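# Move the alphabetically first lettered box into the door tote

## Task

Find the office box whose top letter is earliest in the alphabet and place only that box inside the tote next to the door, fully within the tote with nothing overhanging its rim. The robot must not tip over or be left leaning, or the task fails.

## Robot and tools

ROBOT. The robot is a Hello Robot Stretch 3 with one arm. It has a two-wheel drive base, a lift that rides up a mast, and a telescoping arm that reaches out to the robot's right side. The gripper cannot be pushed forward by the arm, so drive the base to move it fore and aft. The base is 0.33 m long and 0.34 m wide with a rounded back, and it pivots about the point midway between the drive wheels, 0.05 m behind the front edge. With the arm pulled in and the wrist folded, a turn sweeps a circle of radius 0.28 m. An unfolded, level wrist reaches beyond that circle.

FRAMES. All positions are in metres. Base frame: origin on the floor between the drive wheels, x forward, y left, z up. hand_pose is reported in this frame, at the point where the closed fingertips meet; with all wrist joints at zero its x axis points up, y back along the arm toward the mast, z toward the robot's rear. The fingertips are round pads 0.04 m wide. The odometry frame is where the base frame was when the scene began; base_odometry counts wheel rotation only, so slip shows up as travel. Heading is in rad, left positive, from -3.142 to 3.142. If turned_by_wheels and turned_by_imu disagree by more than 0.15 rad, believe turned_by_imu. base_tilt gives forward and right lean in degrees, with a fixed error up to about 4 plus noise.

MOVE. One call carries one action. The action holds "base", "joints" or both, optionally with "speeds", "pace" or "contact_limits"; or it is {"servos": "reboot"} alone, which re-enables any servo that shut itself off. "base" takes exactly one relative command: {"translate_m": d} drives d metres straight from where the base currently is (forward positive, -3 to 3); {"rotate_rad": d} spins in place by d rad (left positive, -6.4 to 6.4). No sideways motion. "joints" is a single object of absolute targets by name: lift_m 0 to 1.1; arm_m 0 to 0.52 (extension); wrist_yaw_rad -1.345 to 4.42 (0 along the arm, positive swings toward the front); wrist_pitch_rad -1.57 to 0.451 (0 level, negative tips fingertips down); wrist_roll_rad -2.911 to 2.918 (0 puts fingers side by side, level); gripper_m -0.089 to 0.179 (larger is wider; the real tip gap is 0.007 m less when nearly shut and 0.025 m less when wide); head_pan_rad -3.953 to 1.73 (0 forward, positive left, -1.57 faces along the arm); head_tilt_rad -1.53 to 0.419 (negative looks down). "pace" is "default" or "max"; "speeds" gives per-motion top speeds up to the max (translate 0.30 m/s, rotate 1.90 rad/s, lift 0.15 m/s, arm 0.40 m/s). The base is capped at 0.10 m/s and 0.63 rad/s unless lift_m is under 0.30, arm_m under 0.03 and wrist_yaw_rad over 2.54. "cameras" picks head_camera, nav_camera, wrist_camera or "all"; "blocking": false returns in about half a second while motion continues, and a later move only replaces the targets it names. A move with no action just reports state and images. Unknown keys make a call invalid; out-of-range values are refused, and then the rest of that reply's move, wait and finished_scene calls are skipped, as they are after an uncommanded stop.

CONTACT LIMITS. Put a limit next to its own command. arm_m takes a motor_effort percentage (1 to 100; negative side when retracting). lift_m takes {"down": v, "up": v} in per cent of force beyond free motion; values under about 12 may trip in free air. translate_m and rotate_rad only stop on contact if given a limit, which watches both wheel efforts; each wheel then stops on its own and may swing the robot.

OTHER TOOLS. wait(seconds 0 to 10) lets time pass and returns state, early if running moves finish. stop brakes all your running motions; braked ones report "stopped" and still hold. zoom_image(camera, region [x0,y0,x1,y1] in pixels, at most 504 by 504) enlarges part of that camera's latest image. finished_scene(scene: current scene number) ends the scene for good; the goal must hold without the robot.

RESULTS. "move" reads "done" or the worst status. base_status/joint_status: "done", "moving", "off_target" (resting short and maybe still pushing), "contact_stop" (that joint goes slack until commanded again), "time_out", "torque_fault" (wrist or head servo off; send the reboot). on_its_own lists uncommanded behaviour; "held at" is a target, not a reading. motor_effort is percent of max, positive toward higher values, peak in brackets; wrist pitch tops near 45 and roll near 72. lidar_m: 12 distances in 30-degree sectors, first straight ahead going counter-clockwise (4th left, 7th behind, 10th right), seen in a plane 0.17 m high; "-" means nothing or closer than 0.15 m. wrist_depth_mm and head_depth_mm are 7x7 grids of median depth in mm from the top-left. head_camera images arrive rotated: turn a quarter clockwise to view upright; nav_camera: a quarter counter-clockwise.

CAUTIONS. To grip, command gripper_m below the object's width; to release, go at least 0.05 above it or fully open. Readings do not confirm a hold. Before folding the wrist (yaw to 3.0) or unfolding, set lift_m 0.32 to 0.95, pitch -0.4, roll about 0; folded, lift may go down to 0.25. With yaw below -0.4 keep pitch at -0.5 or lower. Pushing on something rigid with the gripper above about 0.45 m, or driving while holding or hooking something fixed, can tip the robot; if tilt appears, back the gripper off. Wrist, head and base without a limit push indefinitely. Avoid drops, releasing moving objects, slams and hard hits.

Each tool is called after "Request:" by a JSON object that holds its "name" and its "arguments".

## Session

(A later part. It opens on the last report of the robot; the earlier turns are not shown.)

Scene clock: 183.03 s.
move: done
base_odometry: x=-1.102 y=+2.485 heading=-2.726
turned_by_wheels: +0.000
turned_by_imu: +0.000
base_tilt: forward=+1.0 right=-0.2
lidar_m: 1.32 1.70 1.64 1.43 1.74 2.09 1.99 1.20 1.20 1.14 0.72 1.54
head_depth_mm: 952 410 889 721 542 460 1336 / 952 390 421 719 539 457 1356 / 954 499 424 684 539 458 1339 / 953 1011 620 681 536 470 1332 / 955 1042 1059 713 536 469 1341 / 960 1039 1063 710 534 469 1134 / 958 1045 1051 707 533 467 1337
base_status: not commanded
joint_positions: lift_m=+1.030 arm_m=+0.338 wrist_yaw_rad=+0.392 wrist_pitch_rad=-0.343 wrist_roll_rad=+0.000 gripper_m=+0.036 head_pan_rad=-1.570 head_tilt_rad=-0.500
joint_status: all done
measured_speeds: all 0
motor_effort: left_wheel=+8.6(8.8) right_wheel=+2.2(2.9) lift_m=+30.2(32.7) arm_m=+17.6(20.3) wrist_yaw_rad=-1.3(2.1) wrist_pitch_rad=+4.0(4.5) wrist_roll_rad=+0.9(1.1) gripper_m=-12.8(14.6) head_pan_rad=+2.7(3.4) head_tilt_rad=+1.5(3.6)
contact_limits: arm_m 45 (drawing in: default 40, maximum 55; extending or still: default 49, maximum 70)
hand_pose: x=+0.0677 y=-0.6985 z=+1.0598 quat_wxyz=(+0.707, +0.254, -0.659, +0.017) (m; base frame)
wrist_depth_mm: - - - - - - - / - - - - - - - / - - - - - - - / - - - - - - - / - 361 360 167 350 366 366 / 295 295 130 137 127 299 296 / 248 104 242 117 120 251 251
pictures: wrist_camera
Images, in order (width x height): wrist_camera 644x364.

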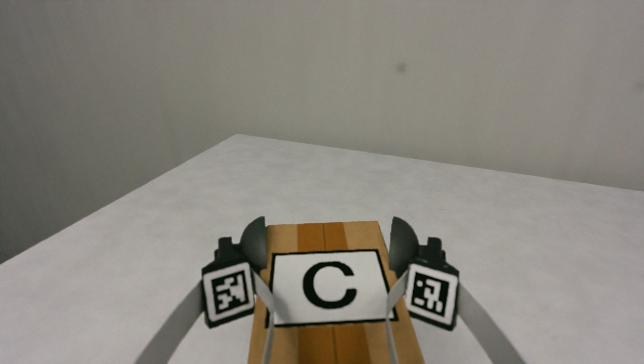

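Request:
{"name": "move", "arguments": {"joints": {"arm_m": 0.005}, "speeds": {"arm_m": 0.25}}}

Request:
{"name": "move", "arguments": {"joints": {"wrist_yaw_rad": 2.65, "wrist_pitch_rad": -0.35, "lift_m": 0.93}, "cameras": ["head_camera"]}}

Scene clock: 199.10 s.
move: done
base_odometry: x=-1.102 y=+2.485 heading=-2.726
turned_by_wheels: +0.000
turned_by_imu: +0.001
base_tilt: forward=+1.0 right=-0.3
lidar_m: 1.32 1.70 1.64 1.43 1.74 2.10 1.98 1.20 1.20 1.14 0.72 1.54
head_depth_mm: 955 1031 1082 797 - - - / 955 1038 1076 838 - - - / 956 1032 1073 833 - - - / 958 1039 1066 - - - 1275 / 958 1042 1066 787 344 1469 1336 / 962 1046 1058 713 373 469 1128 / 961 1048 1054 709 535 468 1334
base_status: not commanded
joint_positions: lift_m=+1.030 arm_m=+0.005 wrist_yaw_rad=+0.392 wrist_pitch_rad=-0.344 wrist_roll_rad=+0.000 gripper_m=+0.036 head_pan_rad=-1.570 head_tilt_rad=-0.500
joint_status: all done
measured_speeds: all 0
motor_effort: left_wheel=+8.2(8.7) right_wheel=+2.3(2.8) lift_m=+23.3(27.0) arm_m=-23.0(25.9) wrist_yaw_rad=-1.6(2.1) wrist_pitch_rad=+4.2(4.5) wrist_roll_rad=+0.7(1.2) gripper_m=-12.6(13.6) head_pan_rad=+2.3(3.4) head_tilt_rad=+1.4(2.9)
hand_pose: x=+0.0677 y=-0.3654 z=+1.0597 quat_wxyz=(+0.707, +0.255, -0.659, +0.017) (m; base frame)
wrist_depth_mm: - - - - - - - / - - - - - - - / - - - - - - - / - - - - - - - / - 363 365 166 350 370 371 / 293 297 130 137 127 299 300 / - 234 244 117 121 249 251
pictures: none

Scene clock: 201.23 s.
move: done
base_odometry: x=-1.102 y=+2.485 heading=-2.726
turned_by_wheels: +0.000
turned_by_imu: +0.000
base_tilt: forward=+0.9 right=-0.1
lidar_m: 1.32 1.70 1.63 1.43 1.74 2.09 1.98 1.21 1.20 1.14 0.72 1.53
head_depth_mm: 955 1030 1079 723 542 459 - / 954 1042 1078 720 539 458 - / 953 1040 1070 716 539 458 - / 961 1042 1066 715 535 456 - / 957 1047 1060 712 536 469 - / 959 1038 1059 712 535 469 1114 / 964 1041 1053 708 534 467 1340
base_status: not commanded
joint_positions: lift_m=+0.930 arm_m=+0.005 wrist_yaw_rad=+2.647 wrist_pitch_rad=-0.373 wrist_roll_rad=+0.000 gripper_m=+0.036 head_pan_rad=-1.570 head_tilt_rad=-0.500
joint_status: all done
measured_speeds: all 0
motor_effort: left_wheel=+8.2(8.5) right_wheel=+2.5(3.1) lift_m=+22.2(23.4) arm_m=-21.6(23.3) wrist_yaw_rad=+3.4(6.6) wrist_pitch_rad=+4.1(7.1) wrist_roll_rad=+0.8(1.1) gripper_m=-12.2(13.8) head_pan_rad=+1.7(3.0) head_tilt_rad=+1.4(2.4)
hand_pose: x=+0.0879 y=+0.0523 z=+0.9529 quat_wxyz=(+0.298, +0.705, -0.043, +0.642) (m; base frame)
wrist_depth_mm: - - - - - - - / - - - - - - - / - - - - - - - / - - - - - - - / - - - 166 - - - / - - 131 137 128 - - / 201 - - 117 120 - -
pictures: head_camera (sideways)
Images, in order (width x height): head_camera 896x504.

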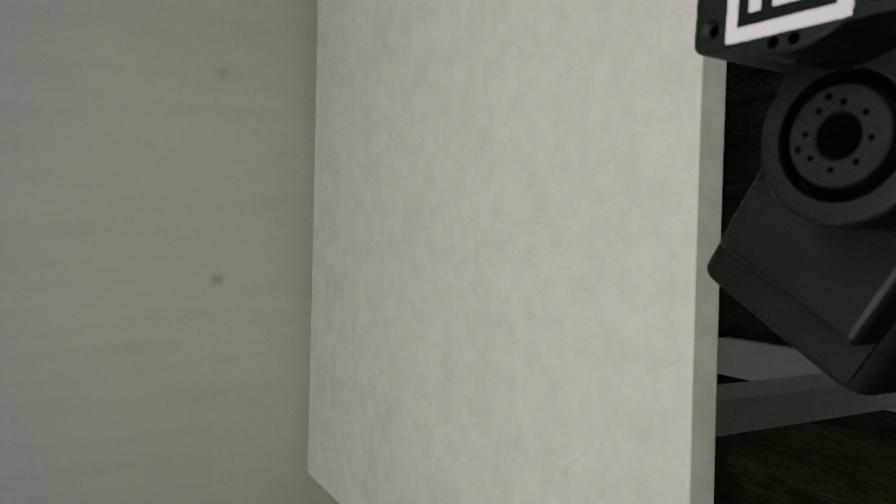

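Request:
{"name": "move", "arguments": {"base": {"rotate_rad": -0.737}, "joints": {"lift_m": 0.285, "head_pan_rad": 0, "head_tilt_rad": -0.35}, "pace": "max"}}

Request:
{"name": "move", "arguments": {"base": {"translate_m": -1.96}, "pace": "max", "contact_limits": {"translate_m": 45}}}

Request:
{"name": "move", "arguments": {"base": {"rotate_rad": -1.04}, "pace": "max", "cameras": ["wrist_camera"]}}

Scene clock: 217.40 s.
move: done
base_odometry: x=-1.102 y=+2.485 heading=+2.821
turned_by_wheels: -0.736
turned_by_imu: -0.733
base_tilt: forward=+0.9 right=-0.3
lidar_m: 1.32 1.32 1.77 1.67 1.63 1.44 1.74 1.98 1.99 1.21 1.14 0.72
head_depth_mm: 1131 1175 1231 1292 685 515 440 / 1218 1279 1333 1414 1426 514 1464 / 1345 1404 1488 1567 1660 548 1515 / 1483 1576 1662 1779 1908 1800 1505 / 1662 1747 1879 2039 2158 1842 1502 / 1735 1871 1961 2074 2171 1860 1491 / 1627 1737 1820 1931 2039 1851 1485
base_status: done
joint_positions: lift_m=+0.285 arm_m=+0.005 wrist_yaw_rad=+2.647 wrist_pitch_rad=-0.375 wrist_roll_rad=+0.000 gripper_m=+0.036 head_pan_rad=+0.001 head_tilt_rad=-0.350
joint_status: all done
measured_speeds: all 0
motor_effort: left_wheel=+10.0(17.1) right_wheel=-9.6(14.5) lift_m=+22.1(23.8) arm_m=-22.8(23.6) wrist_yaw_rad=+3.2(4.0) wrist_pitch_rad=+4.3(4.6) wrist_roll_rad=+0.8(1.1) gripper_m=-12.1(13.7) head_pan_rad=-2.8(5.1) head_tilt_rad=+2.9(6.4)
hand_pose: x=+0.0878 y=+0.0521 z=+0.3075 quat_wxyz=(+0.298, +0.705, -0.042, +0.642) (m; base frame)
wrist_depth_mm: - - - - - - - / - - - - - - - / - - - - - - - / 838 840 859 835 836 855 867 / 656 663 680 167 661 660 680 / 542 545 130 138 127 542 547 / 201 104 284 117 120 455 467
pictures: none

Scene clock: 225.37 s.
move: done
base_odometry: x=+0.758 y=+1.867 heading=+2.821
turned_by_wheels: +0.000
turned_by_imu: +0.004
base_tilt: forward=+0.9 right=-0.2
lidar_m: 2.60 2.69 0.36 0.41 2.25 1.18 0.70 0.61 0.61 0.71 1.23 2.09
head_depth_mm: 2533 2643 2680 2924 2518 1886 1515 / 2762 2895 2855 3131 2494 1882 1513 / 3001 3130 3374 3471 2463 1895 1506 / 3354 3556 3752 3696 2439 1876 1486 / 3346 3591 3740 3644 2469 1882 1503 / 3115 3290 3408 3415 2432 1834 1499 / 2968 3046 3278 3347 2465 1846 1486
base_status: done
joint_positions: lift_m=+0.285 arm_m=+0.005 wrist_yaw_rad=+2.647 wrist_pitch_rad=-0.375 wrist_roll_rad=+0.000 gripper_m=+0.036 head_pan_rad=+0.000 head_tilt_rad=-0.349
joint_status: not commanded
measured_speeds: all 0
motor_effort: left_wheel=-2.7(13.8) right_wheel=-4.5(16.0) lift_m=+23.5(23.9) arm_m=-20.2(23.1) wrist_yaw_rad=+3.5(4.0) wrist_pitch_rad=+4.5(4.7) wrist_roll_rad=+0.8(1.2) gripper_m=-13.0(13.7) head_pan_rad=-2.9(4.8) head_tilt_rad=+0.8(3.7)
contact_limits: translate_m 45 (maximum 100)
hand_pose: x=+0.0877 y=+0.0522 z=+0.3075 quat_wxyz=(+0.298, +0.705, -0.042, +0.642) (m; base frame)
wrist_depth_mm: 449 417 378 369 - - - / 506 451 412 403 - - - / - 494 446 421 - - - / 830 530 484 467 848 852 844 / 655 630 166 166 655 668 662 / 543 544 130 137 128 540 548 / 200 104 280 117 120 449 465
pictures: none

Scene clock: 227.13 s.
move: done
base_odometry: x=+0.758 y=+1.867 heading=+1.781
turned_by_wheels: -1.040
turned_by_imu: -1.034
base_tilt: forward=+0.9 right=-0.2
lidar_m: 1.27 2.09 2.61 3.07 0.39 0.42 2.25 1.17 0.69 0.61 0.61 0.71
head_depth_mm: 1174 1195 1200 1226 1271 1275 1308 / 1480 1512 1543 1521 1621 1631 1502 / 2015 2056 2115 2171 2204 1882 1502 / 2203 2328 2511 2693 2488 1861 1502 / 2189 2286 2426 2628 2451 1878 1486 / 2141 2256 2378 2624 2452 1857 1492 / 2116 2224 2323 2501 2255 1859 1489
base_status: done
joint_positions: lift_m=+0.285 arm_m=+0.005 wrist_yaw_rad=+2.647 wrist_pitch_rad=-0.375 wrist_roll_rad=+0.000 gripper_m=+0.036 head_pan_rad=+0.000 head_tilt_rad=-0.349
joint_status: not commanded
measured_speeds: all 0
motor_effort: left_wheel=+9.7(18.5) right_wheel=-9.7(15.4) lift_m=+24.1(24.3) arm_m=-23.0(23.7) wrist_yaw_rad=+2.8(3.2) wrist_pitch_rad=+4.3(4.8) wrist_roll_rad=+0.8(1.1) gripper_m=-12.6(13.7) head_pan_rad=-2.6(4.3) head_tilt_rad=+0.0(1.4)
hand_pose: x=+0.0877 y=+0.0522 z=+0.3075 quat_wxyz=(+0.298, +0.705, -0.042, +0.642) (m; base frame)
wrist_depth_mm: - - - - - - - / - - - - - - - / - - - - - - - / 846 844 843 842 835 839 839 / 665 658 685 166 665 663 661 / 534 543 130 137 127 553 538 / 199 104 282 117 120 450 463
pictures: wrist_camera
Images, in order (width x height): wrist_camera 644x364.

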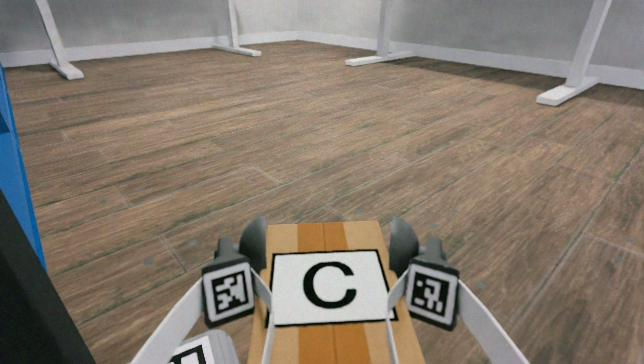

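Request:
{"name": "move", "arguments": {"base": {"rotate_rad": 0.16}, "pace": "max"}}

Request:
{"name": "move", "arguments": {"base": {"translate_m": -1.15}, "pace": "max", "contact_limits": {"translate_m": 45}}}

Request:
{"name": "move", "arguments": {"base": {"rotate_rad": 1.844}, "pace": "max"}}

Request:
{"name": "move", "arguments": {"base": {"translate_m": 1.25}, "joints": {"head_pan_rad": 0.3, "head_tilt_rad": -0.35}, "pace": "max", "cameras": ["head_camera"]}}

Scene clock: 236.53 s.
move: done
base_odometry: x=+0.758 y=+1.867 heading=+1.941
turned_by_wheels: +0.160
turned_by_imu: +0.160
base_tilt: forward=+1.1 right=+0.0
lidar_m: 1.81 2.09 3.05 0.36 0.36 0.47 2.25 0.94 0.65 0.61 0.62 0.80
head_depth_mm: 1858 1836 1816 1802 1757 1728 1500 / 2154 2274 2421 2576 2345 1866 1508 / 2195 2317 2464 2636 2509 1874 1494 / 2139 2317 2473 2648 2457 1864 1501 / 2145 2312 2461 2580 2419 1852 1489 / 2149 2301 2229 2610 2325 1839 1503 / 2157 2282 2377 2612 2452 1840 1496
base_status: done
joint_positions: lift_m=+0.285 arm_m=+0.005 wrist_yaw_rad=+2.647 wrist_pitch_rad=-0.375 wrist_roll_rad=+0.000 gripper_m=+0.036 head_pan_rad=+0.000 head_tilt_rad=-0.350
joint_status: not commanded
measured_speeds: all 0
motor_effort: left_wheel=-8.4(13.1) right_wheel=+8.5(13.1) lift_m=+25.1(25.1) arm_m=-18.6(19.1) wrist_yaw_rad=+3.0(3.3) wrist_pitch_rad=+4.4(4.7) wrist_roll_rad=+0.8(1.1) gripper_m=-12.4(13.5) head_pan_rad=-3.0(3.5) head_tilt_rad=-1.6(2.4)
hand_pose: x=+0.0877 y=+0.0522 z=+0.3075 quat_wxyz=(+0.298, +0.705, -0.042, +0.642) (m; base frame)
wrist_depth_mm: - - - - - - - / - - - - - - - / - - - - - - - / 346 854 817 849 843 841 825 / 373 665 690 166 649 664 668 / 396 545 130 137 128 537 550 / 200 272 280 117 120 450 464
pictures: none

Scene clock: 241.73 s.
move: done
base_odometry: x=+1.174 y=+0.795 heading=+1.941
turned_by_wheels: +0.000
turned_by_imu: +0.002
base_tilt: forward=+1.0 right=-0.1
lidar_m: 2.09 0.67 0.81 1.87 1.72 1.18 1.11 1.08 0.72 0.67 0.71 0.92
head_depth_mm: 2107 2068 2069 2085 2065 1837 1512 / 3100 3081 3056 3003 2514 1877 1511 / 3145 3388 3587 3702 2470 1870 1509 / 3127 3422 3453 3685 2499 1837 1503 / 3198 3390 3611 3393 2446 1863 1499 / 3153 3323 3533 3654 2439 1790 1446 / 3127 922 929 933 947 962 973
base_status: done
joint_positions: lift_m=+0.285 arm_m=+0.005 wrist_yaw_rad=+2.647 wrist_pitch_rad=-0.375 wrist_roll_rad=+0.000 gripper_m=+0.036 head_pan_rad=+0.000 head_tilt_rad=-0.350
joint_status: not commanded
measured_speeds: all 0
motor_effort: left_wheel=-6.6(16.1) right_wheel=-0.5(13.5) lift_m=+26.4(26.6) arm_m=-15.1(18.8) wrist_yaw_rad=+2.7(3.7) wrist_pitch_rad=+4.1(4.8) wrist_roll_rad=+0.9(1.1) gripper_m=-13.7(13.7) head_pan_rad=-1.5(4.3) head_tilt_rad=-1.0(2.8)
contact_limits: translate_m 45 (maximum 100)
hand_pose: x=+0.0877 y=+0.0522 z=+0.3075 quat_wxyz=(+0.298, +0.705, -0.042, +0.642) (m; base frame)
wrist_depth_mm: - - - - - 539 - / - - - - - 600 - / - - - - - 634 - / 831 848 848 851 804 759 849 / 659 660 681 167 662 658 656 / 546 545 131 137 128 545 542 / 200 104 282 118 120 450 467
pictures: none

Scene clock: 244.00 s.
move: done
base_odometry: x=+1.174 y=+0.795 heading=-2.499
turned_by_wheels: +1.844
turned_by_imu: +1.836
base_tilt: forward=+0.8 right=-0.3
lidar_m: 2.53 1.36 1.12 1.11 0.83 0.68 0.67 0.77 1.23 0.67 0.69 1.09
head_depth_mm: 2556 2721 2780 3048 2505 1888 1518 / 2628 2755 2912 3036 2479 1877 1498 / 2671 2862 2999 3011 2468 1883 1499 / 2756 2934 3073 3238 2472 1863 1494 / 2780 2950 2996 3150 2477 1864 1495 / 2356 2459 2505 2654 2447 1851 1494 / 1924 1980 2051 2131 2184 1850 1498
base_status: done
joint_positions: lift_m=+0.285 arm_m=+0.005 wrist_yaw_rad=+2.647 wrist_pitch_rad=-0.375 wrist_roll_rad=+0.000 gripper_m=+0.036 head_pan_rad=+0.000 head_tilt_rad=-0.350
joint_status: not commanded
measured_speeds: all 0
motor_effort: left_wheel=-8.6(17.2) right_wheel=+7.8(17.1) lift_m=+27.0(27.4) arm_m=-22.9(23.6) wrist_yaw_rad=+2.9(3.5) wrist_pitch_rad=+4.2(4.7) wrist_roll_rad=+0.9(1.1) gripper_m=-13.1(13.8) head_pan_rad=-2.5(3.5) head_tilt_rad=-0.6(2.4)
hand_pose: x=+0.0877 y=+0.0522 z=+0.3075 quat_wxyz=(+0.298, +0.705, -0.042, +0.642) (m; base frame)
wrist_depth_mm: - - - - - - - / - - - - - - - / - - - - - - - / 946 - 819 850 830 857 857 / - 636 660 166 662 660 668 / 526 549 130 137 128 553 549 / 199 104 282 117 120 448 463
pictures: none

Scene clock: 249.53 s.
move: done
base_odometry: x=+0.173 y=+0.046 heading=-2.499
turned_by_wheels: +0.000
turned_by_imu: -0.001
base_tilt: forward=+0.9 right=+0.0
lidar_m: 1.24 1.10 0.90 0.90 0.99 1.57 1.90 1.03 0.84 0.83 0.92 1.46
head_depth_mm: 1589 1667 1720 1303 1945 1758 1515 / 1671 1750 1790 1926 2051 1859 1507 / 1723 1824 1902 1588 2110 1803 1500 / 1509 1613 1685 1805 2020 1865 1501 / 1312 1379 1466 1558 1667 1737 1493 / 1151 1209 1273 1350 1422 1530 1485 / 1032 1082 1128 1184 1246 1314 1387
base_status: done
joint_positions: lift_m=+0.285 arm_m=+0.005 wrist_yaw_rad=+2.647 wrist_pitch_rad=-0.375 wrist_roll_rad=+0.000 gripper_m=+0.036 head_pan_rad=+0.300 head_tilt_rad=-0.350
joint_status: all done
measured_speeds: all 0
motor_effort: left_wheel=+6.4(13.3) right_wheel=+1.3(13.8) lift_m=+28.6(28.8) arm_m=-18.8(22.7) wrist_yaw_rad=+3.0(3.4) wrist_pitch_rad=+4.4(4.7) wrist_roll_rad=+0.8(1.1) gripper_m=-12.6(13.8) head_pan_rad=+3.3(4.2) head_tilt_rad=+0.1(2.2)
hand_pose: x=+0.0876 y=+0.0522 z=+0.3075 quat_wxyz=(+0.298, +0.705, -0.042, +0.642) (m; base frame)
wrist_depth_mm: - - - - - - - / - - - - - - - / - - - - - - - / 807 798 840 831 853 831 859 / 670 667 684 166 678 658 667 / 543 540 130 137 128 549 547 / 200 104 282 117 120 451 463
pictures: head_camera (sideways)
Images, in order (width x height): head_camera 896x504.

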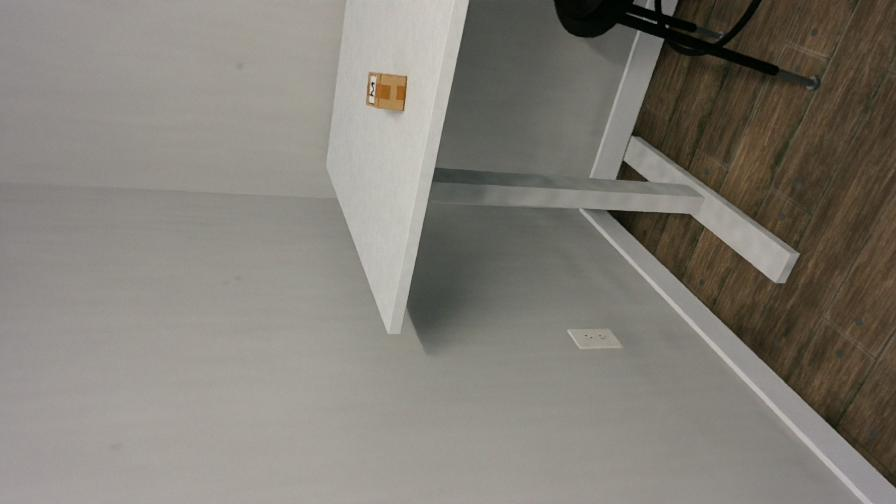

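Request:
{"name": "zoom_image", "arguments": {"camera": "head_camera", "region": [362, 68, 412, 113]}}

Request:
{"name": "move", "arguments": {"joints": {"head_pan_rad": -0.5, "head_tilt_rad": -0.3}, "pace": "max", "cameras": ["head_camera"]}}

Scaled by 10.080 from the camera's 896x504 image, which has a finer 1280x720 frame.

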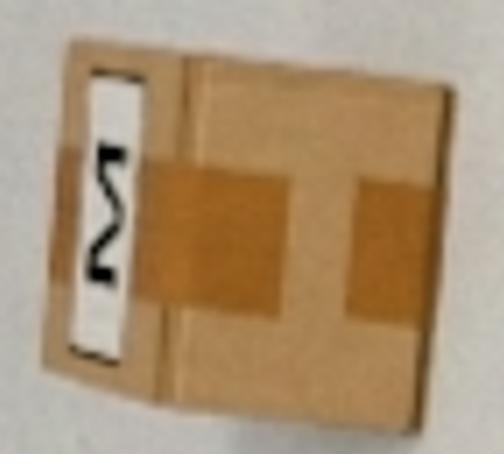

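Scene clock: 252.60 s.
move: done
base_odometry: x=+0.173 y=+0.046 heading=-2.499
turned_by_wheels: +0.000
turned_by_imu: +0.000
base_tilt: forward=+1.0 right=-0.1
lidar_m: 1.24 1.10 0.90 0.89 0.99 1.56 1.90 1.02 0.84 0.84 0.93 1.46
head_depth_mm: 1370 1384 1412 1400 1471 1518 1493 / 1632 1677 1714 1601 1799 1831 1574 / 1688 1803 1891 1389 2062 1788 1579 / 1636 1733 1832 1374 2086 1968 1571 / 1624 1698 1786 1370 2027 1968 1560 / 1573 1654 1721 1337 1954 1869 1548 / 1544 1593 1679 1225 1510 1880 1558
base_status: not commanded
joint_positions: lift_m=+0.285 arm_m=+0.005 wrist_yaw_rad=+2.647 wrist_pitch_rad=-0.375 wrist_roll_rad=+0.000 gripper_m=+0.036 head_pan_rad=-0.514 head_tilt_rad=-0.304
joint_status: all done
measured_speeds: all 0
motor_effort: left_wheel=+6.4(6.4) right_wheel=+1.8(1.8) lift_m=+29.6(29.9) arm_m=-15.8(16.8) wrist_yaw_rad=+2.3(3.1) wrist_pitch_rad=+4.2(4.6) wrist_roll_rad=+0.9(1.0) gripper_m=-13.5(13.7) head_pan_rad=-2.3(5.8) head_tilt_rad=+3.9(5.5)
hand_pose: x=+0.0876 y=+0.0522 z=+0.3075 quat_wxyz=(+0.298, +0.705, -0.042, +0.642) (m; base frame)
wrist_depth_mm: - - - - - - - / - - - - - - - / - - - - - - - / 796 796 837 839 833 839 821 / 667 665 701 167 660 671 668 / 549 545 130 137 128 542 536 / 199 105 282 117 120 451 467
pictures: head_camera (sideways)
Images, in order (width x height): head_camera 896x504.

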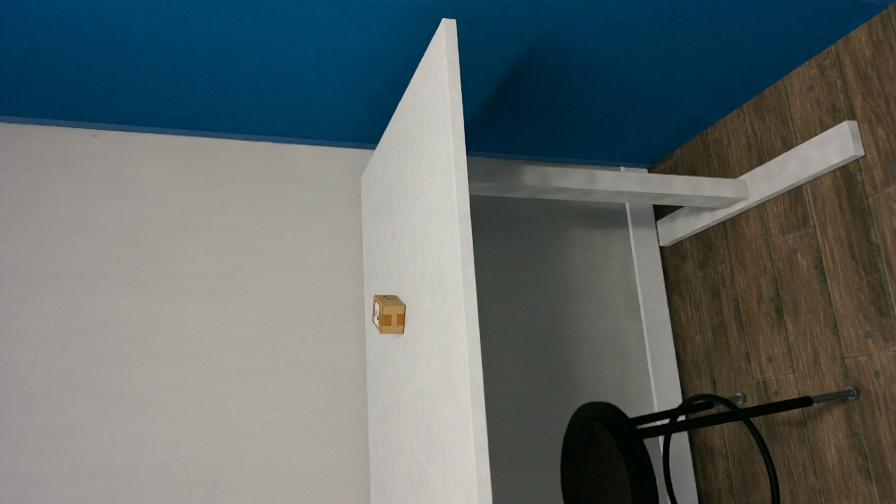

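Request:
{"name": "zoom_image", "arguments": {"camera": "head_camera", "region": [368, 290, 410, 336]}}

Request:
{"name": "zoom_image", "arguments": {"camera": "head_camera", "region": [368, 292, 388, 336]}}

Scaled by 10.957 from the camera's 896x504 image, which has a finer 1280x720 frame.

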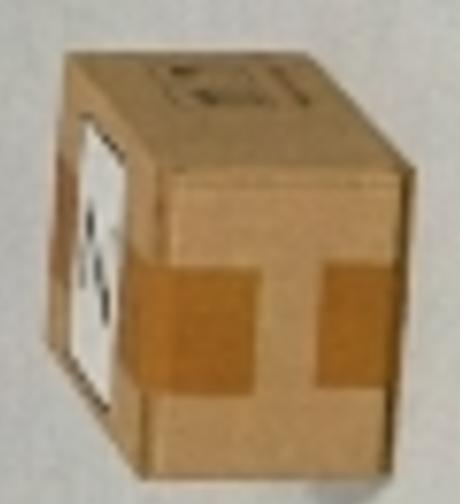

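Scaled by 11.455 from the camera's 896x504 image, which has a finer 1280x720 frame.

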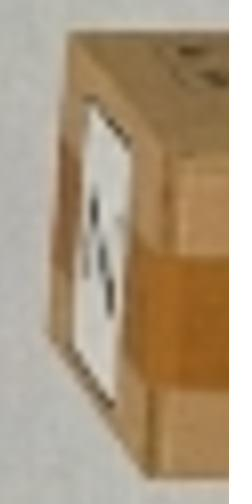

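Request:
{"name": "move", "arguments": {"base": {"rotate_rad": -0.6}, "joints": {"head_pan_rad": 0, "head_tilt_rad": -0.35}, "pace": "max"}}

Request:
{"name": "move", "arguments": {"base": {"translate_m": 0.35}, "pace": "max", "cameras": ["head_camera"]}}

Request:
{"name": "zoom_image", "arguments": {"camera": "head_camera", "region": [360, 200, 480, 310]}}

Scene clock: 268.03 s.
move: done
base_odometry: x=+0.173 y=+0.046 heading=-3.098
turned_by_wheels: -0.600
turned_by_imu: -0.597
base_tilt: forward=+0.8 right=-0.2
lidar_m: 1.32 1.24 1.16 0.91 0.90 0.96 1.43 1.90 1.08 0.85 0.83 0.90
head_depth_mm: 1215 1234 1277 1307 1368 1412 1426 / 1417 1466 1508 1521 1618 1695 1518 / 1698 1789 1781 1777 2005 1867 1496 / 1697 1791 1832 1576 2093 1789 1504 / 1650 1712 1767 1952 2100 1869 1487 / 1581 1665 1719 1272 2018 1868 1511 / 1533 1626 1690 1258 1861 1726 1499
base_status: done
joint_positions: lift_m=+0.285 arm_m=+0.005 wrist_yaw_rad=+2.647 wrist_pitch_rad=-0.375 wrist_roll_rad=+0.000 gripper_m=+0.036 head_pan_rad=+0.013 head_tilt_rad=-0.347
joint_status: all done
measured_speeds: all 0
motor_effort: left_wheel=+9.0(17.1) right_wheel=-8.5(14.8) lift_m=+30.1(30.8) arm_m=-15.3(15.3) wrist_yaw_rad=+2.6(3.2) wrist_pitch_rad=+4.5(4.7) wrist_roll_rad=+0.9(1.1) gripper_m=-12.3(13.4) head_pan_rad=-1.4(6.1) head_tilt_rad=-2.3(4.4)
hand_pose: x=+0.0876 y=+0.0522 z=+0.3075 quat_wxyz=(+0.298, +0.705, -0.042, +0.642) (m; base frame)
wrist_depth_mm: - - - - - - - / - - - - - - - / - - - - - - - / 761 862 847 838 841 841 844 / 660 656 693 167 659 663 667 / 548 543 130 137 127 539 549 / 200 104 282 117 120 447 463
pictures: none

Scene clock: 270.50 s.
move: done
base_odometry: x=-0.176 y=+0.030 heading=-3.098
turned_by_wheels: +0.000
turned_by_imu: +0.000
base_tilt: forward=+1.0 right=-0.2
lidar_m: 1.10 0.93 1.02 1.05 1.04 1.11 1.65 2.21 0.90 0.70 0.69 0.74
head_depth_mm: 984 1007 1035 1047 1100 1138 1181 / 1146 1178 1227 1021 1324 1372 1401 / 1365 1423 1487 1013 1605 1685 1510 / 1388 1484 1557 1008 1300 1683 1453 / 1340 1435 1506 1002 1744 1800 1504 / 1305 1382 1447 996 1669 1755 1492 / 1264 1332 1403 992 1588 1708 1491
base_status: done
joint_positions: lift_m=+0.285 arm_m=+0.005 wrist_yaw_rad=+2.648 wrist_pitch_rad=-0.375 wrist_roll_rad=+0.000 gripper_m=+0.036 head_pan_rad=+0.002 head_tilt_rad=-0.349
joint_status: not commanded
measured_speeds: all 0
motor_effort: left_wheel=+2.0(19.4) right_wheel=+5.1(9.8) lift_m=+29.3(30.6) arm_m=-21.6(21.6) wrist_yaw_rad=+2.5(3.3) wrist_pitch_rad=+4.4(4.8) wrist_roll_rad=+0.7(1.3) gripper_m=-11.9(13.5) head_pan_rad=-2.1(4.5) head_tilt_rad=-1.5(2.4)
hand_pose: x=+0.0876 y=+0.0522 z=+0.3075 quat_wxyz=(+0.298, +0.705, -0.042, +0.642) (m; base frame)
wrist_depth_mm: - - - - - - - / - - - - - - - / - - - - - - - / 798 853 853 837 856 842 839 / 661 669 689 167 660 665 672 / 541 548 130 137 128 542 546 / 200 104 283 117 121 450 459
pictures: head_camera (sideways)
Images, in order (width x height): head_camera 896x504.

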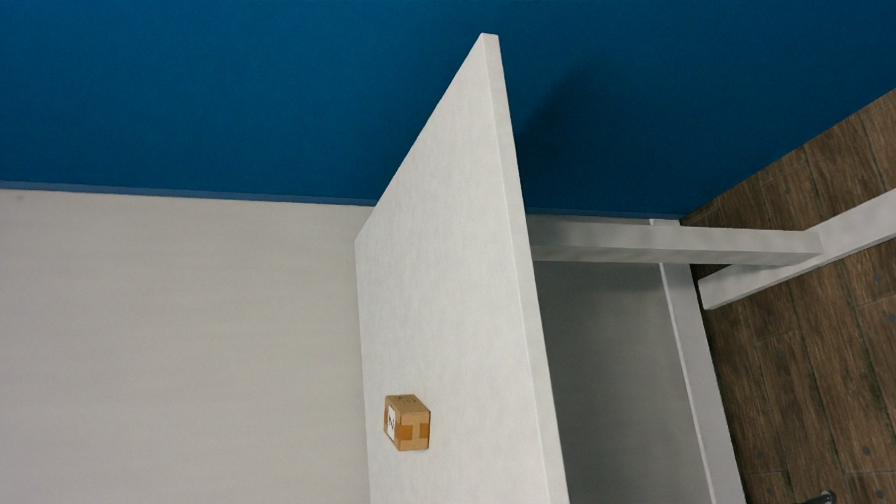

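Scaled by 4.200 from the camera's 896x504 image, which has a finer 1280x720 frame.

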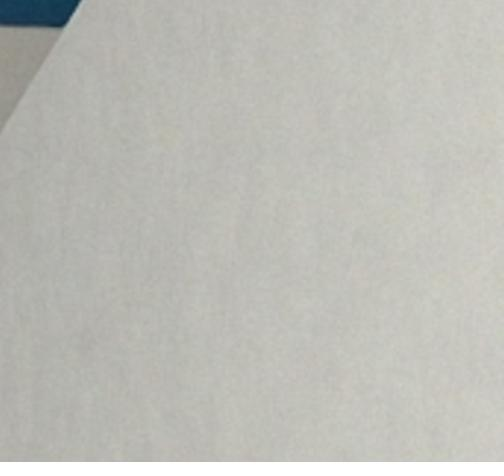

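Request:
{"name": "zoom_image", "arguments": {"camera": "head_camera", "region": [380, 390, 440, 454]}}

Scaled by 7.875 from the camera's 896x504 image, which has a finer 1280x720 frame.

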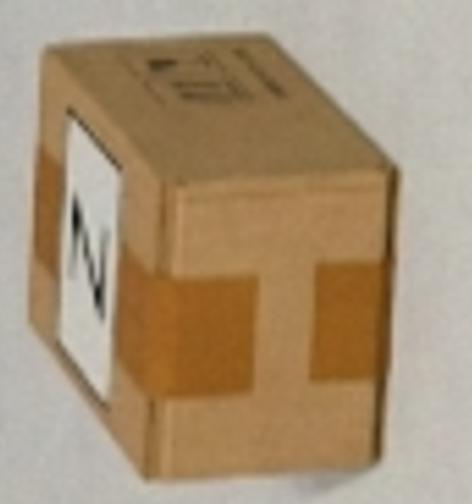

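Request:
{"name": "move", "arguments": {"base": {"translate_m": -1.15}, "joints": {"head_pan_rad": -2.0, "head_tilt_rad": -0.6}, "pace": "max", "contact_limits": {"translate_m": 45}}}

Request:
{"name": "move", "arguments": {"base": {"rotate_rad": -1.2}, "joints": {"head_pan_rad": -1.6, "head_tilt_rad": -0.8}, "pace": "max", "cameras": ["head_camera","nav_camera"]}}

Scene clock: 285.23 s.
move: done
base_odometry: x=+0.973 y=+0.080 heading=-3.098
turned_by_wheels: +0.000
turned_by_imu: +0.002
base_tilt: forward=+1.0 right=-0.2
lidar_m: 1.84 1.61 0.74 0.58 0.58 0.61 0.91 1.18 1.27 1.18 1.16 1.24
head_depth_mm: 1138 1209 1307 1431 1577 1483 1255 / 1232 1331 1453 1586 1700 1474 1260 / 1334 1457 1602 1786 1783 1486 1260 / 1458 1600 1771 1996 1805 1476 1270 / 1601 1788 2004 2142 1790 1473 1256 / 1787 2003 2345 2216 1769 1463 1256 / 2002 2279 2659 2246 1774 1481 1250
base_status: done
joint_positions: lift_m=+0.285 arm_m=+0.005 wrist_yaw_rad=+2.648 wrist_pitch_rad=-0.375 wrist_roll_rad=+0.000 gripper_m=+0.036 head_pan_rad=-2.001 head_tilt_rad=-0.601
joint_status: all done
measured_speeds: all 0
motor_effort: left_wheel=+0.1(12.5) right_wheel=-7.4(18.5) lift_m=+26.3(28.6) arm_m=-23.1(23.8) wrist_yaw_rad=+3.2(3.3) wrist_pitch_rad=+4.4(4.7) wrist_roll_rad=+0.8(1.1) gripper_m=-12.7(13.7) head_pan_rad=+3.3(5.5) head_tilt_rad=+1.3(4.9)
contact_limits: translate_m 45 (maximum 100)
hand_pose: x=+0.0876 y=+0.0522 z=+0.3075 quat_wxyz=(+0.298, +0.705, -0.042, +0.642) (m; base frame)
wrist_depth_mm: - - - - - - - / - - - - - - - / - - - - - - - / - - 762 834 855 856 835 / - 626 689 166 658 666 662 / 526 546 130 138 127 546 547 / 200 104 282 117 120 448 470
pictures: none

Scene clock: 287.10 s.
move: done
base_odometry: x=+0.973 y=+0.080 heading=+1.986
turned_by_wheels: -1.200
turned_by_imu: -1.194
base_tilt: forward=+1.0 right=-0.2
lidar_m: 1.16 1.19 1.59 1.98 0.84 0.60 0.57 0.59 0.79 1.18 1.21 1.63
head_depth_mm: 1053 1201 1391 1623 1511 1317 1167 / 1035 1175 1397 1655 1513 1288 1167 / 1021 1182 1368 1634 1454 1278 1155 / 1041 1192 1380 1637 1446 1288 1166 / 1041 1182 1373 1646 1500 1314 1164 / 1048 1186 1376 1655 1514 1311 1169 / 1050 1186 1390 1659 1514 1309 1162
base_status: done
joint_positions: lift_m=+0.285 arm_m=+0.005 wrist_yaw_rad=+2.648 wrist_pitch_rad=-0.375 wrist_roll_rad=+0.000 gripper_m=+0.036 head_pan_rad=-1.590 head_tilt_rad=-0.799
joint_status: all done
measured_speeds: all 0
motor_effort: left_wheel=+9.1(18.2) right_wheel=-9.1(15.5) lift_m=+25.9(26.6) arm_m=-22.1(23.6) wrist_yaw_rad=+3.1(3.3) wrist_pitch_rad=+4.3(4.5) wrist_roll_rad=+0.8(1.0) gripper_m=-12.3(14.3) head_pan_rad=-3.6(5.0) head_tilt_rad=-5.0(6.2)
hand_pose: x=+0.0876 y=+0.0522 z=+0.3075 quat_wxyz=(+0.298, +0.705, -0.042, +0.642) (m; base frame)
wrist_depth_mm: - - - - - - - / - - - - - - - / - - - - - - - / 825 818 839 840 853 848 846 / 663 667 683 165 662 665 653 / 536 544 130 137 127 546 549 / 199 104 281 117 120 455 468
pictures: head_camera (sideways), nav_camera (sideways)
Images, in order (width x height): head_camera 896x504, nav_camera 672x504.

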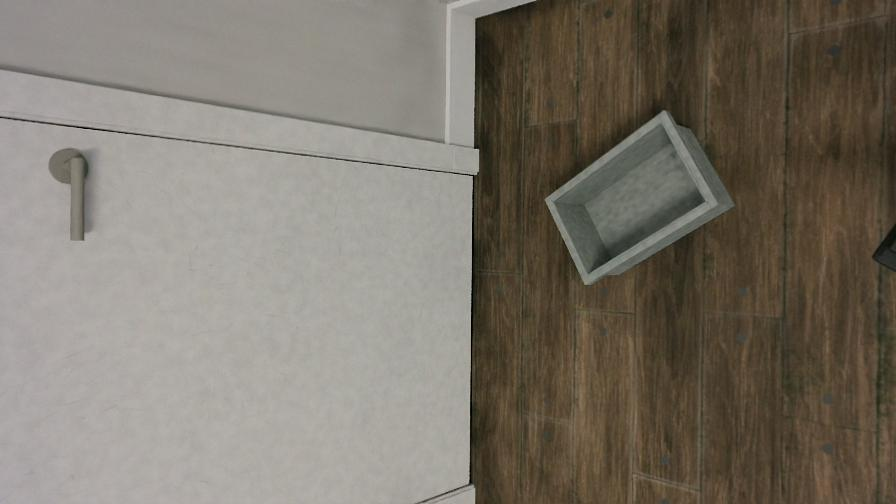

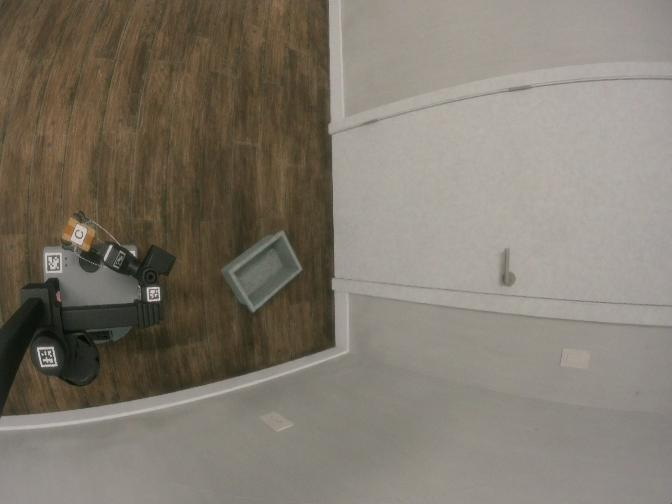

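Request:
{"name": "move", "arguments": {"base": {"translate_m": -0.056}, "joints": {"lift_m": 0.5}, "pace": "max"}}

Request:
{"name": "move", "arguments": {"joints": {"wrist_yaw_rad": 0.0, "arm_m": 0.25}}}

Request:
{"name": "move", "arguments": {"joints": {"wrist_pitch_rad": -1.4, "wrist_roll_rad": -0.5, "arm_m": 0.515, "lift_m": 0.45}, "cameras": ["head_camera","wrist_camera"]}}

Scene clock: 298.07 s.
move: done
base_odometry: x=+0.995 y=+0.029 heading=+1.986
turned_by_wheels: +0.000
turned_by_imu: +0.001
base_tilt: forward=+1.1 right=-0.1
lidar_m: 1.21 1.25 1.66 2.13 0.76 0.54 0.52 0.53 0.71 1.18 1.21 1.64
head_depth_mm: 1068 1203 1403 1584 1480 1313 1163 / 1053 1210 1410 1658 1502 1315 1166 / 1036 1183 1377 1660 1506 1291 1165 / 1028 1187 1369 1669 1437 1286 568 / 1045 1187 1368 1650 1502 1309 1157 / 1047 1197 1377 1647 1509 1305 1164 / 1042 1190 1390 1640 1514 1313 1160
base_status: done
joint_positions: lift_m=+0.500 arm_m=+0.005 wrist_yaw_rad=+2.648 wrist_pitch_rad=-0.375 wrist_roll_rad=+0.000 gripper_m=+0.036 head_pan_rad=-1.600 head_tilt_rad=-0.800
joint_status: all done
measured_speeds: all 0
motor_effort: left_wheel=+6.5(8.1) right_wheel=-8.5(15.9) lift_m=+29.9(32.7) arm_m=-19.5(20.9) wrist_yaw_rad=+2.4(3.1) wrist_pitch_rad=+4.3(4.7) wrist_roll_rad=+0.9(1.2) gripper_m=-12.0(13.4) head_pan_rad=-2.5(4.3) head_tilt_rad=-5.2(5.5)
hand_pose: x=+0.0876 y=+0.0522 z=+0.5224 quat_wxyz=(+0.298, +0.705, -0.042, +0.642) (m; base frame)
wrist_depth_mm: - - - - - - - / - - - - - - - / - - - - - - - / - - - - - - - / - - - 166 - - - / 805 865 130 137 127 824 818 / 200 646 669 117 120 675 685
pictures: none

Scene clock: 301.10 s.
move: done
base_odometry: x=+0.995 y=+0.029 heading=+1.986
turned_by_wheels: +0.000
turned_by_imu: +0.000
base_tilt: forward=+1.0 right=+0.0
lidar_m: 1.21 1.25 1.66 2.01 0.77 0.54 0.52 0.53 0.71 1.17 1.21 1.64
head_depth_mm: 1056 1200 1400 1573 1460 1302 1166 / 1057 1213 1398 1655 1519 591 511 / 1045 1183 1381 1659 751 1238 1168 / 1050 1178 1376 1654 1375 1260 1158 / 1046 1188 1361 1642 1493 1309 1163 / 1049 1189 1384 1648 1509 1306 1161 / 1045 1198 1379 1635 1504 1300 1168
base_status: not commanded
joint_positions: lift_m=+0.500 arm_m=+0.250 wrist_yaw_rad=+0.004 wrist_pitch_rad=-0.375 wrist_roll_rad=+0.000 gripper_m=+0.036 head_pan_rad=-1.600 head_tilt_rad=-0.800
joint_status: all done
measured_speeds: all 0
motor_effort: left_wheel=+6.8(6.8) right_wheel=-8.7(9.2) lift_m=+28.3(30.2) arm_m=+23.7(26.1) wrist_yaw_rad=-2.1(5.9) wrist_pitch_rad=+4.4(4.7) wrist_roll_rad=+0.9(1.1) gripper_m=-13.0(13.8) head_pan_rad=-2.5(3.9) head_tilt_rad=-4.4(5.7)
hand_pose: x=-0.0207 y=-0.6246 z=+0.5224 quat_wxyz=(+0.695, +0.133, -0.694, -0.131) (m; base frame)
wrist_depth_mm: - - - - 617 - - / - - - 656 660 - - / - - - 708 722 - - / - - - 764 - - - / 791 - 153 165 152 823 - / 804 835 130 137 128 750 - / 684 656 664 117 120 677 586
pictures: none

Scene clock: 304.27 s.
move: done
base_odometry: x=+0.995 y=+0.029 heading=+1.986
turned_by_wheels: +0.000
turned_by_imu: +0.000
base_tilt: forward=+0.9 right=+0.0
lidar_m: 1.22 1.24 1.67 2.01 0.76 0.54 0.52 0.53 0.71 1.17 1.21 1.64
head_depth_mm: 1057 1205 1392 1582 1491 1311 1161 / 1057 1209 1400 1633 1453 653 564 / 1039 1179 1373 880 1351 1269 1166 / 1041 1179 1384 1564 1419 1286 1162 / 1048 1192 1386 1646 1507 1312 1166 / 1043 1191 1385 1662 1507 1301 1161 / 1044 1188 1392 1653 1506 1313 1160
base_status: not commanded
joint_positions: lift_m=+0.450 arm_m=+0.515 wrist_yaw_rad=+0.003 wrist_pitch_rad=-1.398 wrist_roll_rad=-0.496 gripper_m=+0.036 head_pan_rad=-1.600 head_tilt_rad=-0.800
joint_status: all done
measured_speeds: all 0
motor_effort: left_wheel=+6.8(6.8) right_wheel=-8.3(9.2) lift_m=+25.8(26.8) arm_m=+23.1(26.5) wrist_yaw_rad=-2.4(2.8) wrist_pitch_rad=-0.7(4.5) wrist_roll_rad=-0.8(2.8) gripper_m=-11.7(14.2) head_pan_rad=-2.8(4.0) head_tilt_rad=-3.5(5.1)
hand_pose: x=-0.0215 y=-0.6804 z=+0.3322 quat_wxyz=(+0.658, +0.553, -0.391, -0.329) (m; base frame)
wrist_depth_mm: 464 472 484 490 501 510 515 / 471 477 483 490 504 507 525 / 460 477 485 - 503 514 522 / 462 473 474 - 499 512 520 / 465 472 419 165 422 505 513 / 470 467 130 137 128 499 512 / 462 465 476 117 120 512 514
pictures: head_camera (sideways), wrist_camera
Images, in order (width x height): head_camera 896x504, wrist_camera 644x364.

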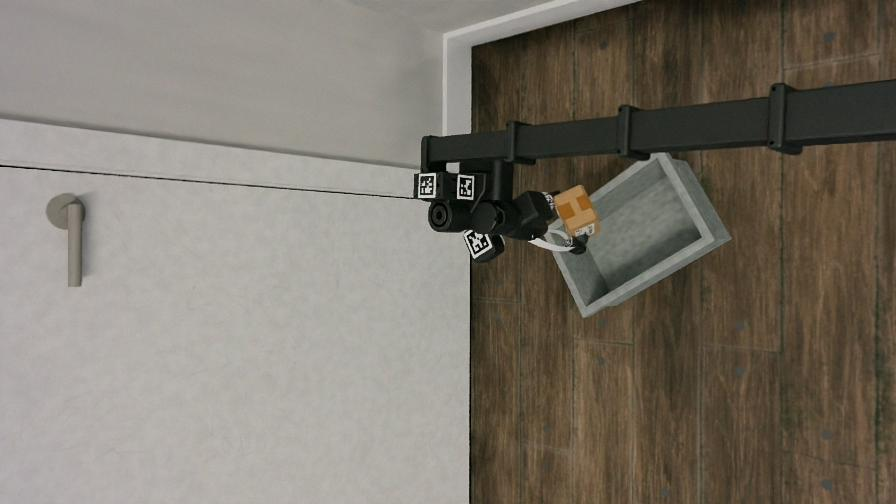

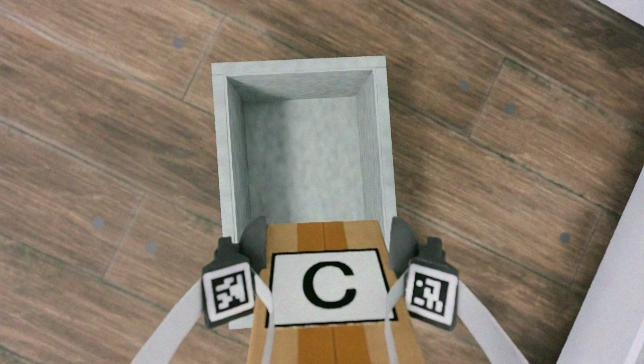

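Request:
{"name": "move", "arguments": {"base": {"translate_m": 0.012}, "joints": {"lift_m": 0.22, "wrist_roll_rad": -0.54}, "cameras": ["wrist_camera"]}}

Request:
{"name": "move", "arguments": {"joints": {"lift_m": 0.14}, "speeds": {"lift_m": 0.04}, "contact_limits": {"lift_m": {"down": 13}}, "cameras": ["wrist_camera"]}}

Scene clock: 312.77 s.
move: done
base_odometry: x=+0.990 y=+0.040 heading=+1.986
turned_by_wheels: +0.000
turned_by_imu: +0.001
base_tilt: forward=+0.9 right=-0.3
lidar_m: 1.20 1.24 1.64 2.01 0.78 0.56 0.53 0.54 0.73 1.17 1.21 1.64
head_depth_mm: 1058 1202 1393 1598 1471 1310 1159 / 1049 1203 1397 1648 1516 1309 1144 / 1034 1182 1382 1656 1044 1231 1126 / 1047 1186 1383 1636 1406 1274 1153 / 1045 1185 1389 1639 1515 1307 1160 / 1044 1194 1389 1651 1515 1307 1159 / 1045 1183 1388 1672 1509 1314 1164
base_status: done
joint_positions: lift_m=+0.220 arm_m=+0.515 wrist_yaw_rad=+0.003 wrist_pitch_rad=-1.398 wrist_roll_rad=-0.536 gripper_m=+0.036 head_pan_rad=-1.600 head_tilt_rad=-0.800
joint_status: all done
measured_speeds: all 0
motor_effort: left_wheel=+8.5(12.5) right_wheel=+2.4(6.1) lift_m=+21.3(29.3) arm_m=+4.1(13.7) wrist_yaw_rad=-2.1(2.7) wrist_pitch_rad=-0.7(1.1) wrist_roll_rad=-0.8(3.4) gripper_m=-11.8(13.8) head_pan_rad=-2.9(4.1) head_tilt_rad=-2.1(4.7)
hand_pose: x=-0.0215 y=-0.6803 z=+0.1022 quat_wxyz=(+0.666, +0.560, -0.377, -0.318) (m; base frame)
wrist_depth_mm: 250 142 196 - 239 176 282 / 251 142 219 - 264 178 283 / 249 152 219 - 267 168 283 / 250 150 214 - 244 179 282 / 249 149 184 166 156 170 281 / 251 141 130 137 127 172 282 / 249 104 204 117 121 154 280
pictures: wrist_camera
Images, in order (width x height): wrist_camera 644x364.

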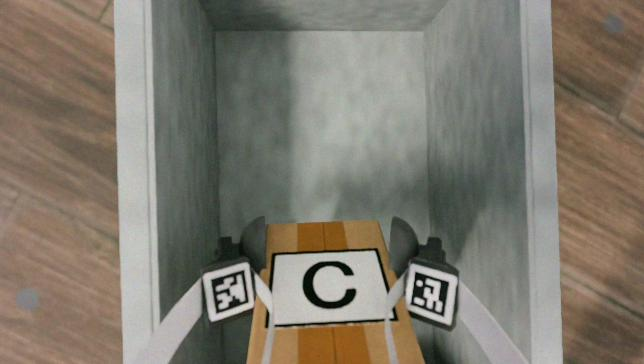

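Scene clock: 315.27 s.
move: done
base_odometry: x=+0.990 y=+0.040 heading=+1.986
turned_by_wheels: +0.000
turned_by_imu: +0.000
base_tilt: forward=+0.9 right=-0.1
lidar_m: 1.20 1.23 1.65 2.02 0.78 0.56 0.53 0.54 0.73 1.18 1.21 1.64
head_depth_mm: 1061 1199 1397 1604 1471 1313 1168 / 1048 1203 1398 1654 1510 1315 1170 / 1038 1185 1376 1642 1164 1212 1131 / 1027 1194 1374 1643 1421 1271 1167 / 1051 1181 1384 1646 1513 1309 1155 / 1047 1194 1389 1651 1501 1310 1157 / 1043 1192 1385 1635 1511 1317 1160
base_status: not commanded
joint_positions: lift_m=+0.140 arm_m=+0.515 wrist_yaw_rad=+0.003 wrist_pitch_rad=-1.390 wrist_roll_rad=-0.536 gripper_m=+0.036 head_pan_rad=-1.600 head_tilt_rad=-0.800
joint_status: all done
measured_speeds: all 0
motor_effort: left_wheel=+8.2(8.8) right_wheel=+0.5(2.3) lift_m=+14.7(22.4) arm_m=-3.9(4.2) wrist_yaw_rad=-2.1(2.7) wrist_pitch_rad=-2.1(4.2) wrist_roll_rad=-0.8(0.9) gripper_m=-11.9(13.1) head_pan_rad=-0.6(4.9) head_tilt_rad=-3.8(4.5)
contact_limits: lift_m down 13 (down: maximum 72; up: maximum 65)
hand_pose: x=-0.0215 y=-0.6825 z=+0.0223 quat_wxyz=(+0.668, +0.557, -0.379, -0.316) (m; base frame)
wrist_depth_mm: - 144 183 186 190 163 114 / - 131 183 187 191 176 115 / - 130 182 186 190 166 115 / 91 128 181 186 189 167 122 / - 138 179 184 188 168 122 / - 126 130 140 126 158 117 / - 107 179 106 111 150 129
pictures: wrist_camera
Images, in order (width x height): wrist_camera 644x364.

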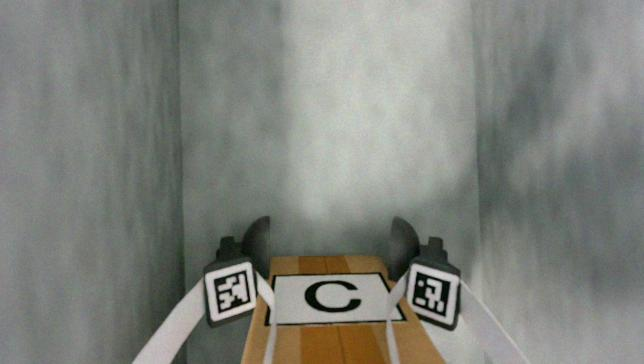

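Request:
{"name": "move", "arguments": {"joints": {"gripper_m": 0.13}}}

Request:
{"name": "move", "arguments": {"joints": {"lift_m": 0.45}, "cameras": ["wrist_camera"]}}

Scene clock: 318.83 s.
move: done
base_odometry: x=+0.990 y=+0.040 heading=+1.986
turned_by_wheels: +0.000
turned_by_imu: +0.001
base_tilt: forward=+0.9 right=-0.1
lidar_m: 1.20 1.24 1.65 2.01 0.78 0.56 0.53 0.54 0.73 1.18 1.21 1.64
head_depth_mm: 1065 1206 1404 1607 1475 1309 1164 / 1053 1208 1405 1653 1494 1311 1165 / 1031 1184 1377 1640 1119 1212 1130 / 1043 1180 1380 1647 1410 1261 1161 / 1045 1190 1382 1647 1514 1309 1162 / 1037 1192 1382 1655 1505 1324 1162 / 1038 1195 1390 1641 1502 1310 1168
base_status: not commanded
joint_positions: lift_m=+0.140 arm_m=+0.515 wrist_yaw_rad=+0.001 wrist_pitch_rad=-1.387 wrist_roll_rad=-0.536 gripper_m=+0.130 head_pan_rad=-1.600 head_tilt_rad=-0.800
joint_status: all done
measured_speeds: all 0
motor_effort: left_wheel=+7.0(8.4) right_wheel=+2.3(3.0) lift_m=+27.7(27.7) arm_m=-15.9(16.0) wrist_yaw_rad=-0.4(1.8) wrist_pitch_rad=-2.5(3.6) wrist_roll_rad=-0.6(0.9) gripper_m=+5.5(96.2) head_pan_rad=-2.9(3.7) head_tilt_rad=-2.8(4.0)
contact_limits: lift_m down 13 (down: maximum 72; up: maximum 65)
hand_pose: x=-0.0215 y=-0.6832 z=+0.0224 quat_wxyz=(+0.668, +0.556, -0.380, -0.316) (m; base frame)
wrist_depth_mm: - 146 181 186 190 163 108 / - 145 181 185 189 155 108 / - 144 181 185 189 156 114 / - 141 180 184 189 167 109 / - 149 180 183 187 148 114 / - 120 178 140 187 125 111 / - 125 177 95 113 128 110
pictures: none

Scene clock: 322.50 s.
move: done
base_odometry: x=+0.990 y=+0.040 heading=+1.986
turned_by_wheels: +0.000
turned_by_imu: +0.001
base_tilt: forward=+0.9 right=-0.1
lidar_m: 1.20 1.24 1.64 2.01 0.78 0.55 0.53 0.54 0.73 1.18 1.21 1.64
head_depth_mm: 1060 1209 1399 1610 1478 1307 1160 / 1047 1207 1400 1632 1449 655 564 / 1032 1188 1385 881 1359 1275 1159 / 1040 1183 1383 1563 1415 1261 1162 / 1041 1191 1380 1649 1502 1309 1155 / 1043 1194 1378 1645 1508 1309 1155 / 1046 1182 1380 1648 1502 1311 1156
base_status: not commanded
joint_positions: lift_m=+0.450 arm_m=+0.515 wrist_yaw_rad=+0.001 wrist_pitch_rad=-1.398 wrist_roll_rad=-0.536 gripper_m=+0.130 head_pan_rad=-1.600 head_tilt_rad=-0.800
joint_status: all done
measured_speeds: all 0
motor_effort: left_wheel=+6.9(7.2) right_wheel=+1.7(2.4) lift_m=+30.2(32.7) arm_m=-21.9(22.5) wrist_yaw_rad=-0.5(0.9) wrist_pitch_rad=-0.7(2.6) wrist_roll_rad=-0.7(0.9) gripper_m=-0.3(6.7) head_pan_rad=-2.7(5.0) head_tilt_rad=-3.5(4.3)
hand_pose: x=-0.0215 y=-0.6804 z=+0.3322 quat_wxyz=(+0.666, +0.559, -0.378, -0.318) (m; base frame)
wrist_depth_mm: 462 475 482 498 501 514 527 / 460 471 478 - 507 516 524 / 460 470 475 488 504 505 525 / 461 475 470 490 495 508 521 / 460 471 477 398 497 505 524 / 461 124 150 - 492 124 518 / - 467 484 488 501 506 102
pictures: wrist_camera
Images, in order (width x height): wrist_camera 644x364.

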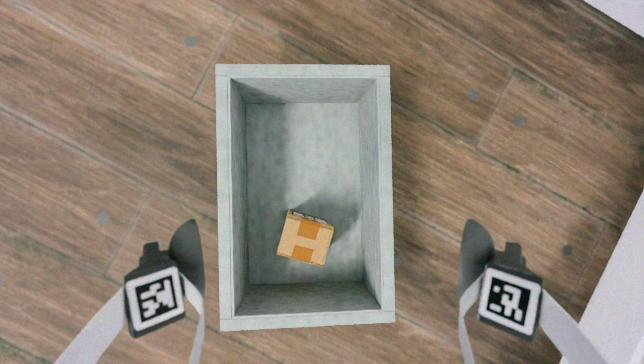

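Request:
{"name": "finished_scene", "arguments": {"scene": 2}}

The scene is finished: the task was done.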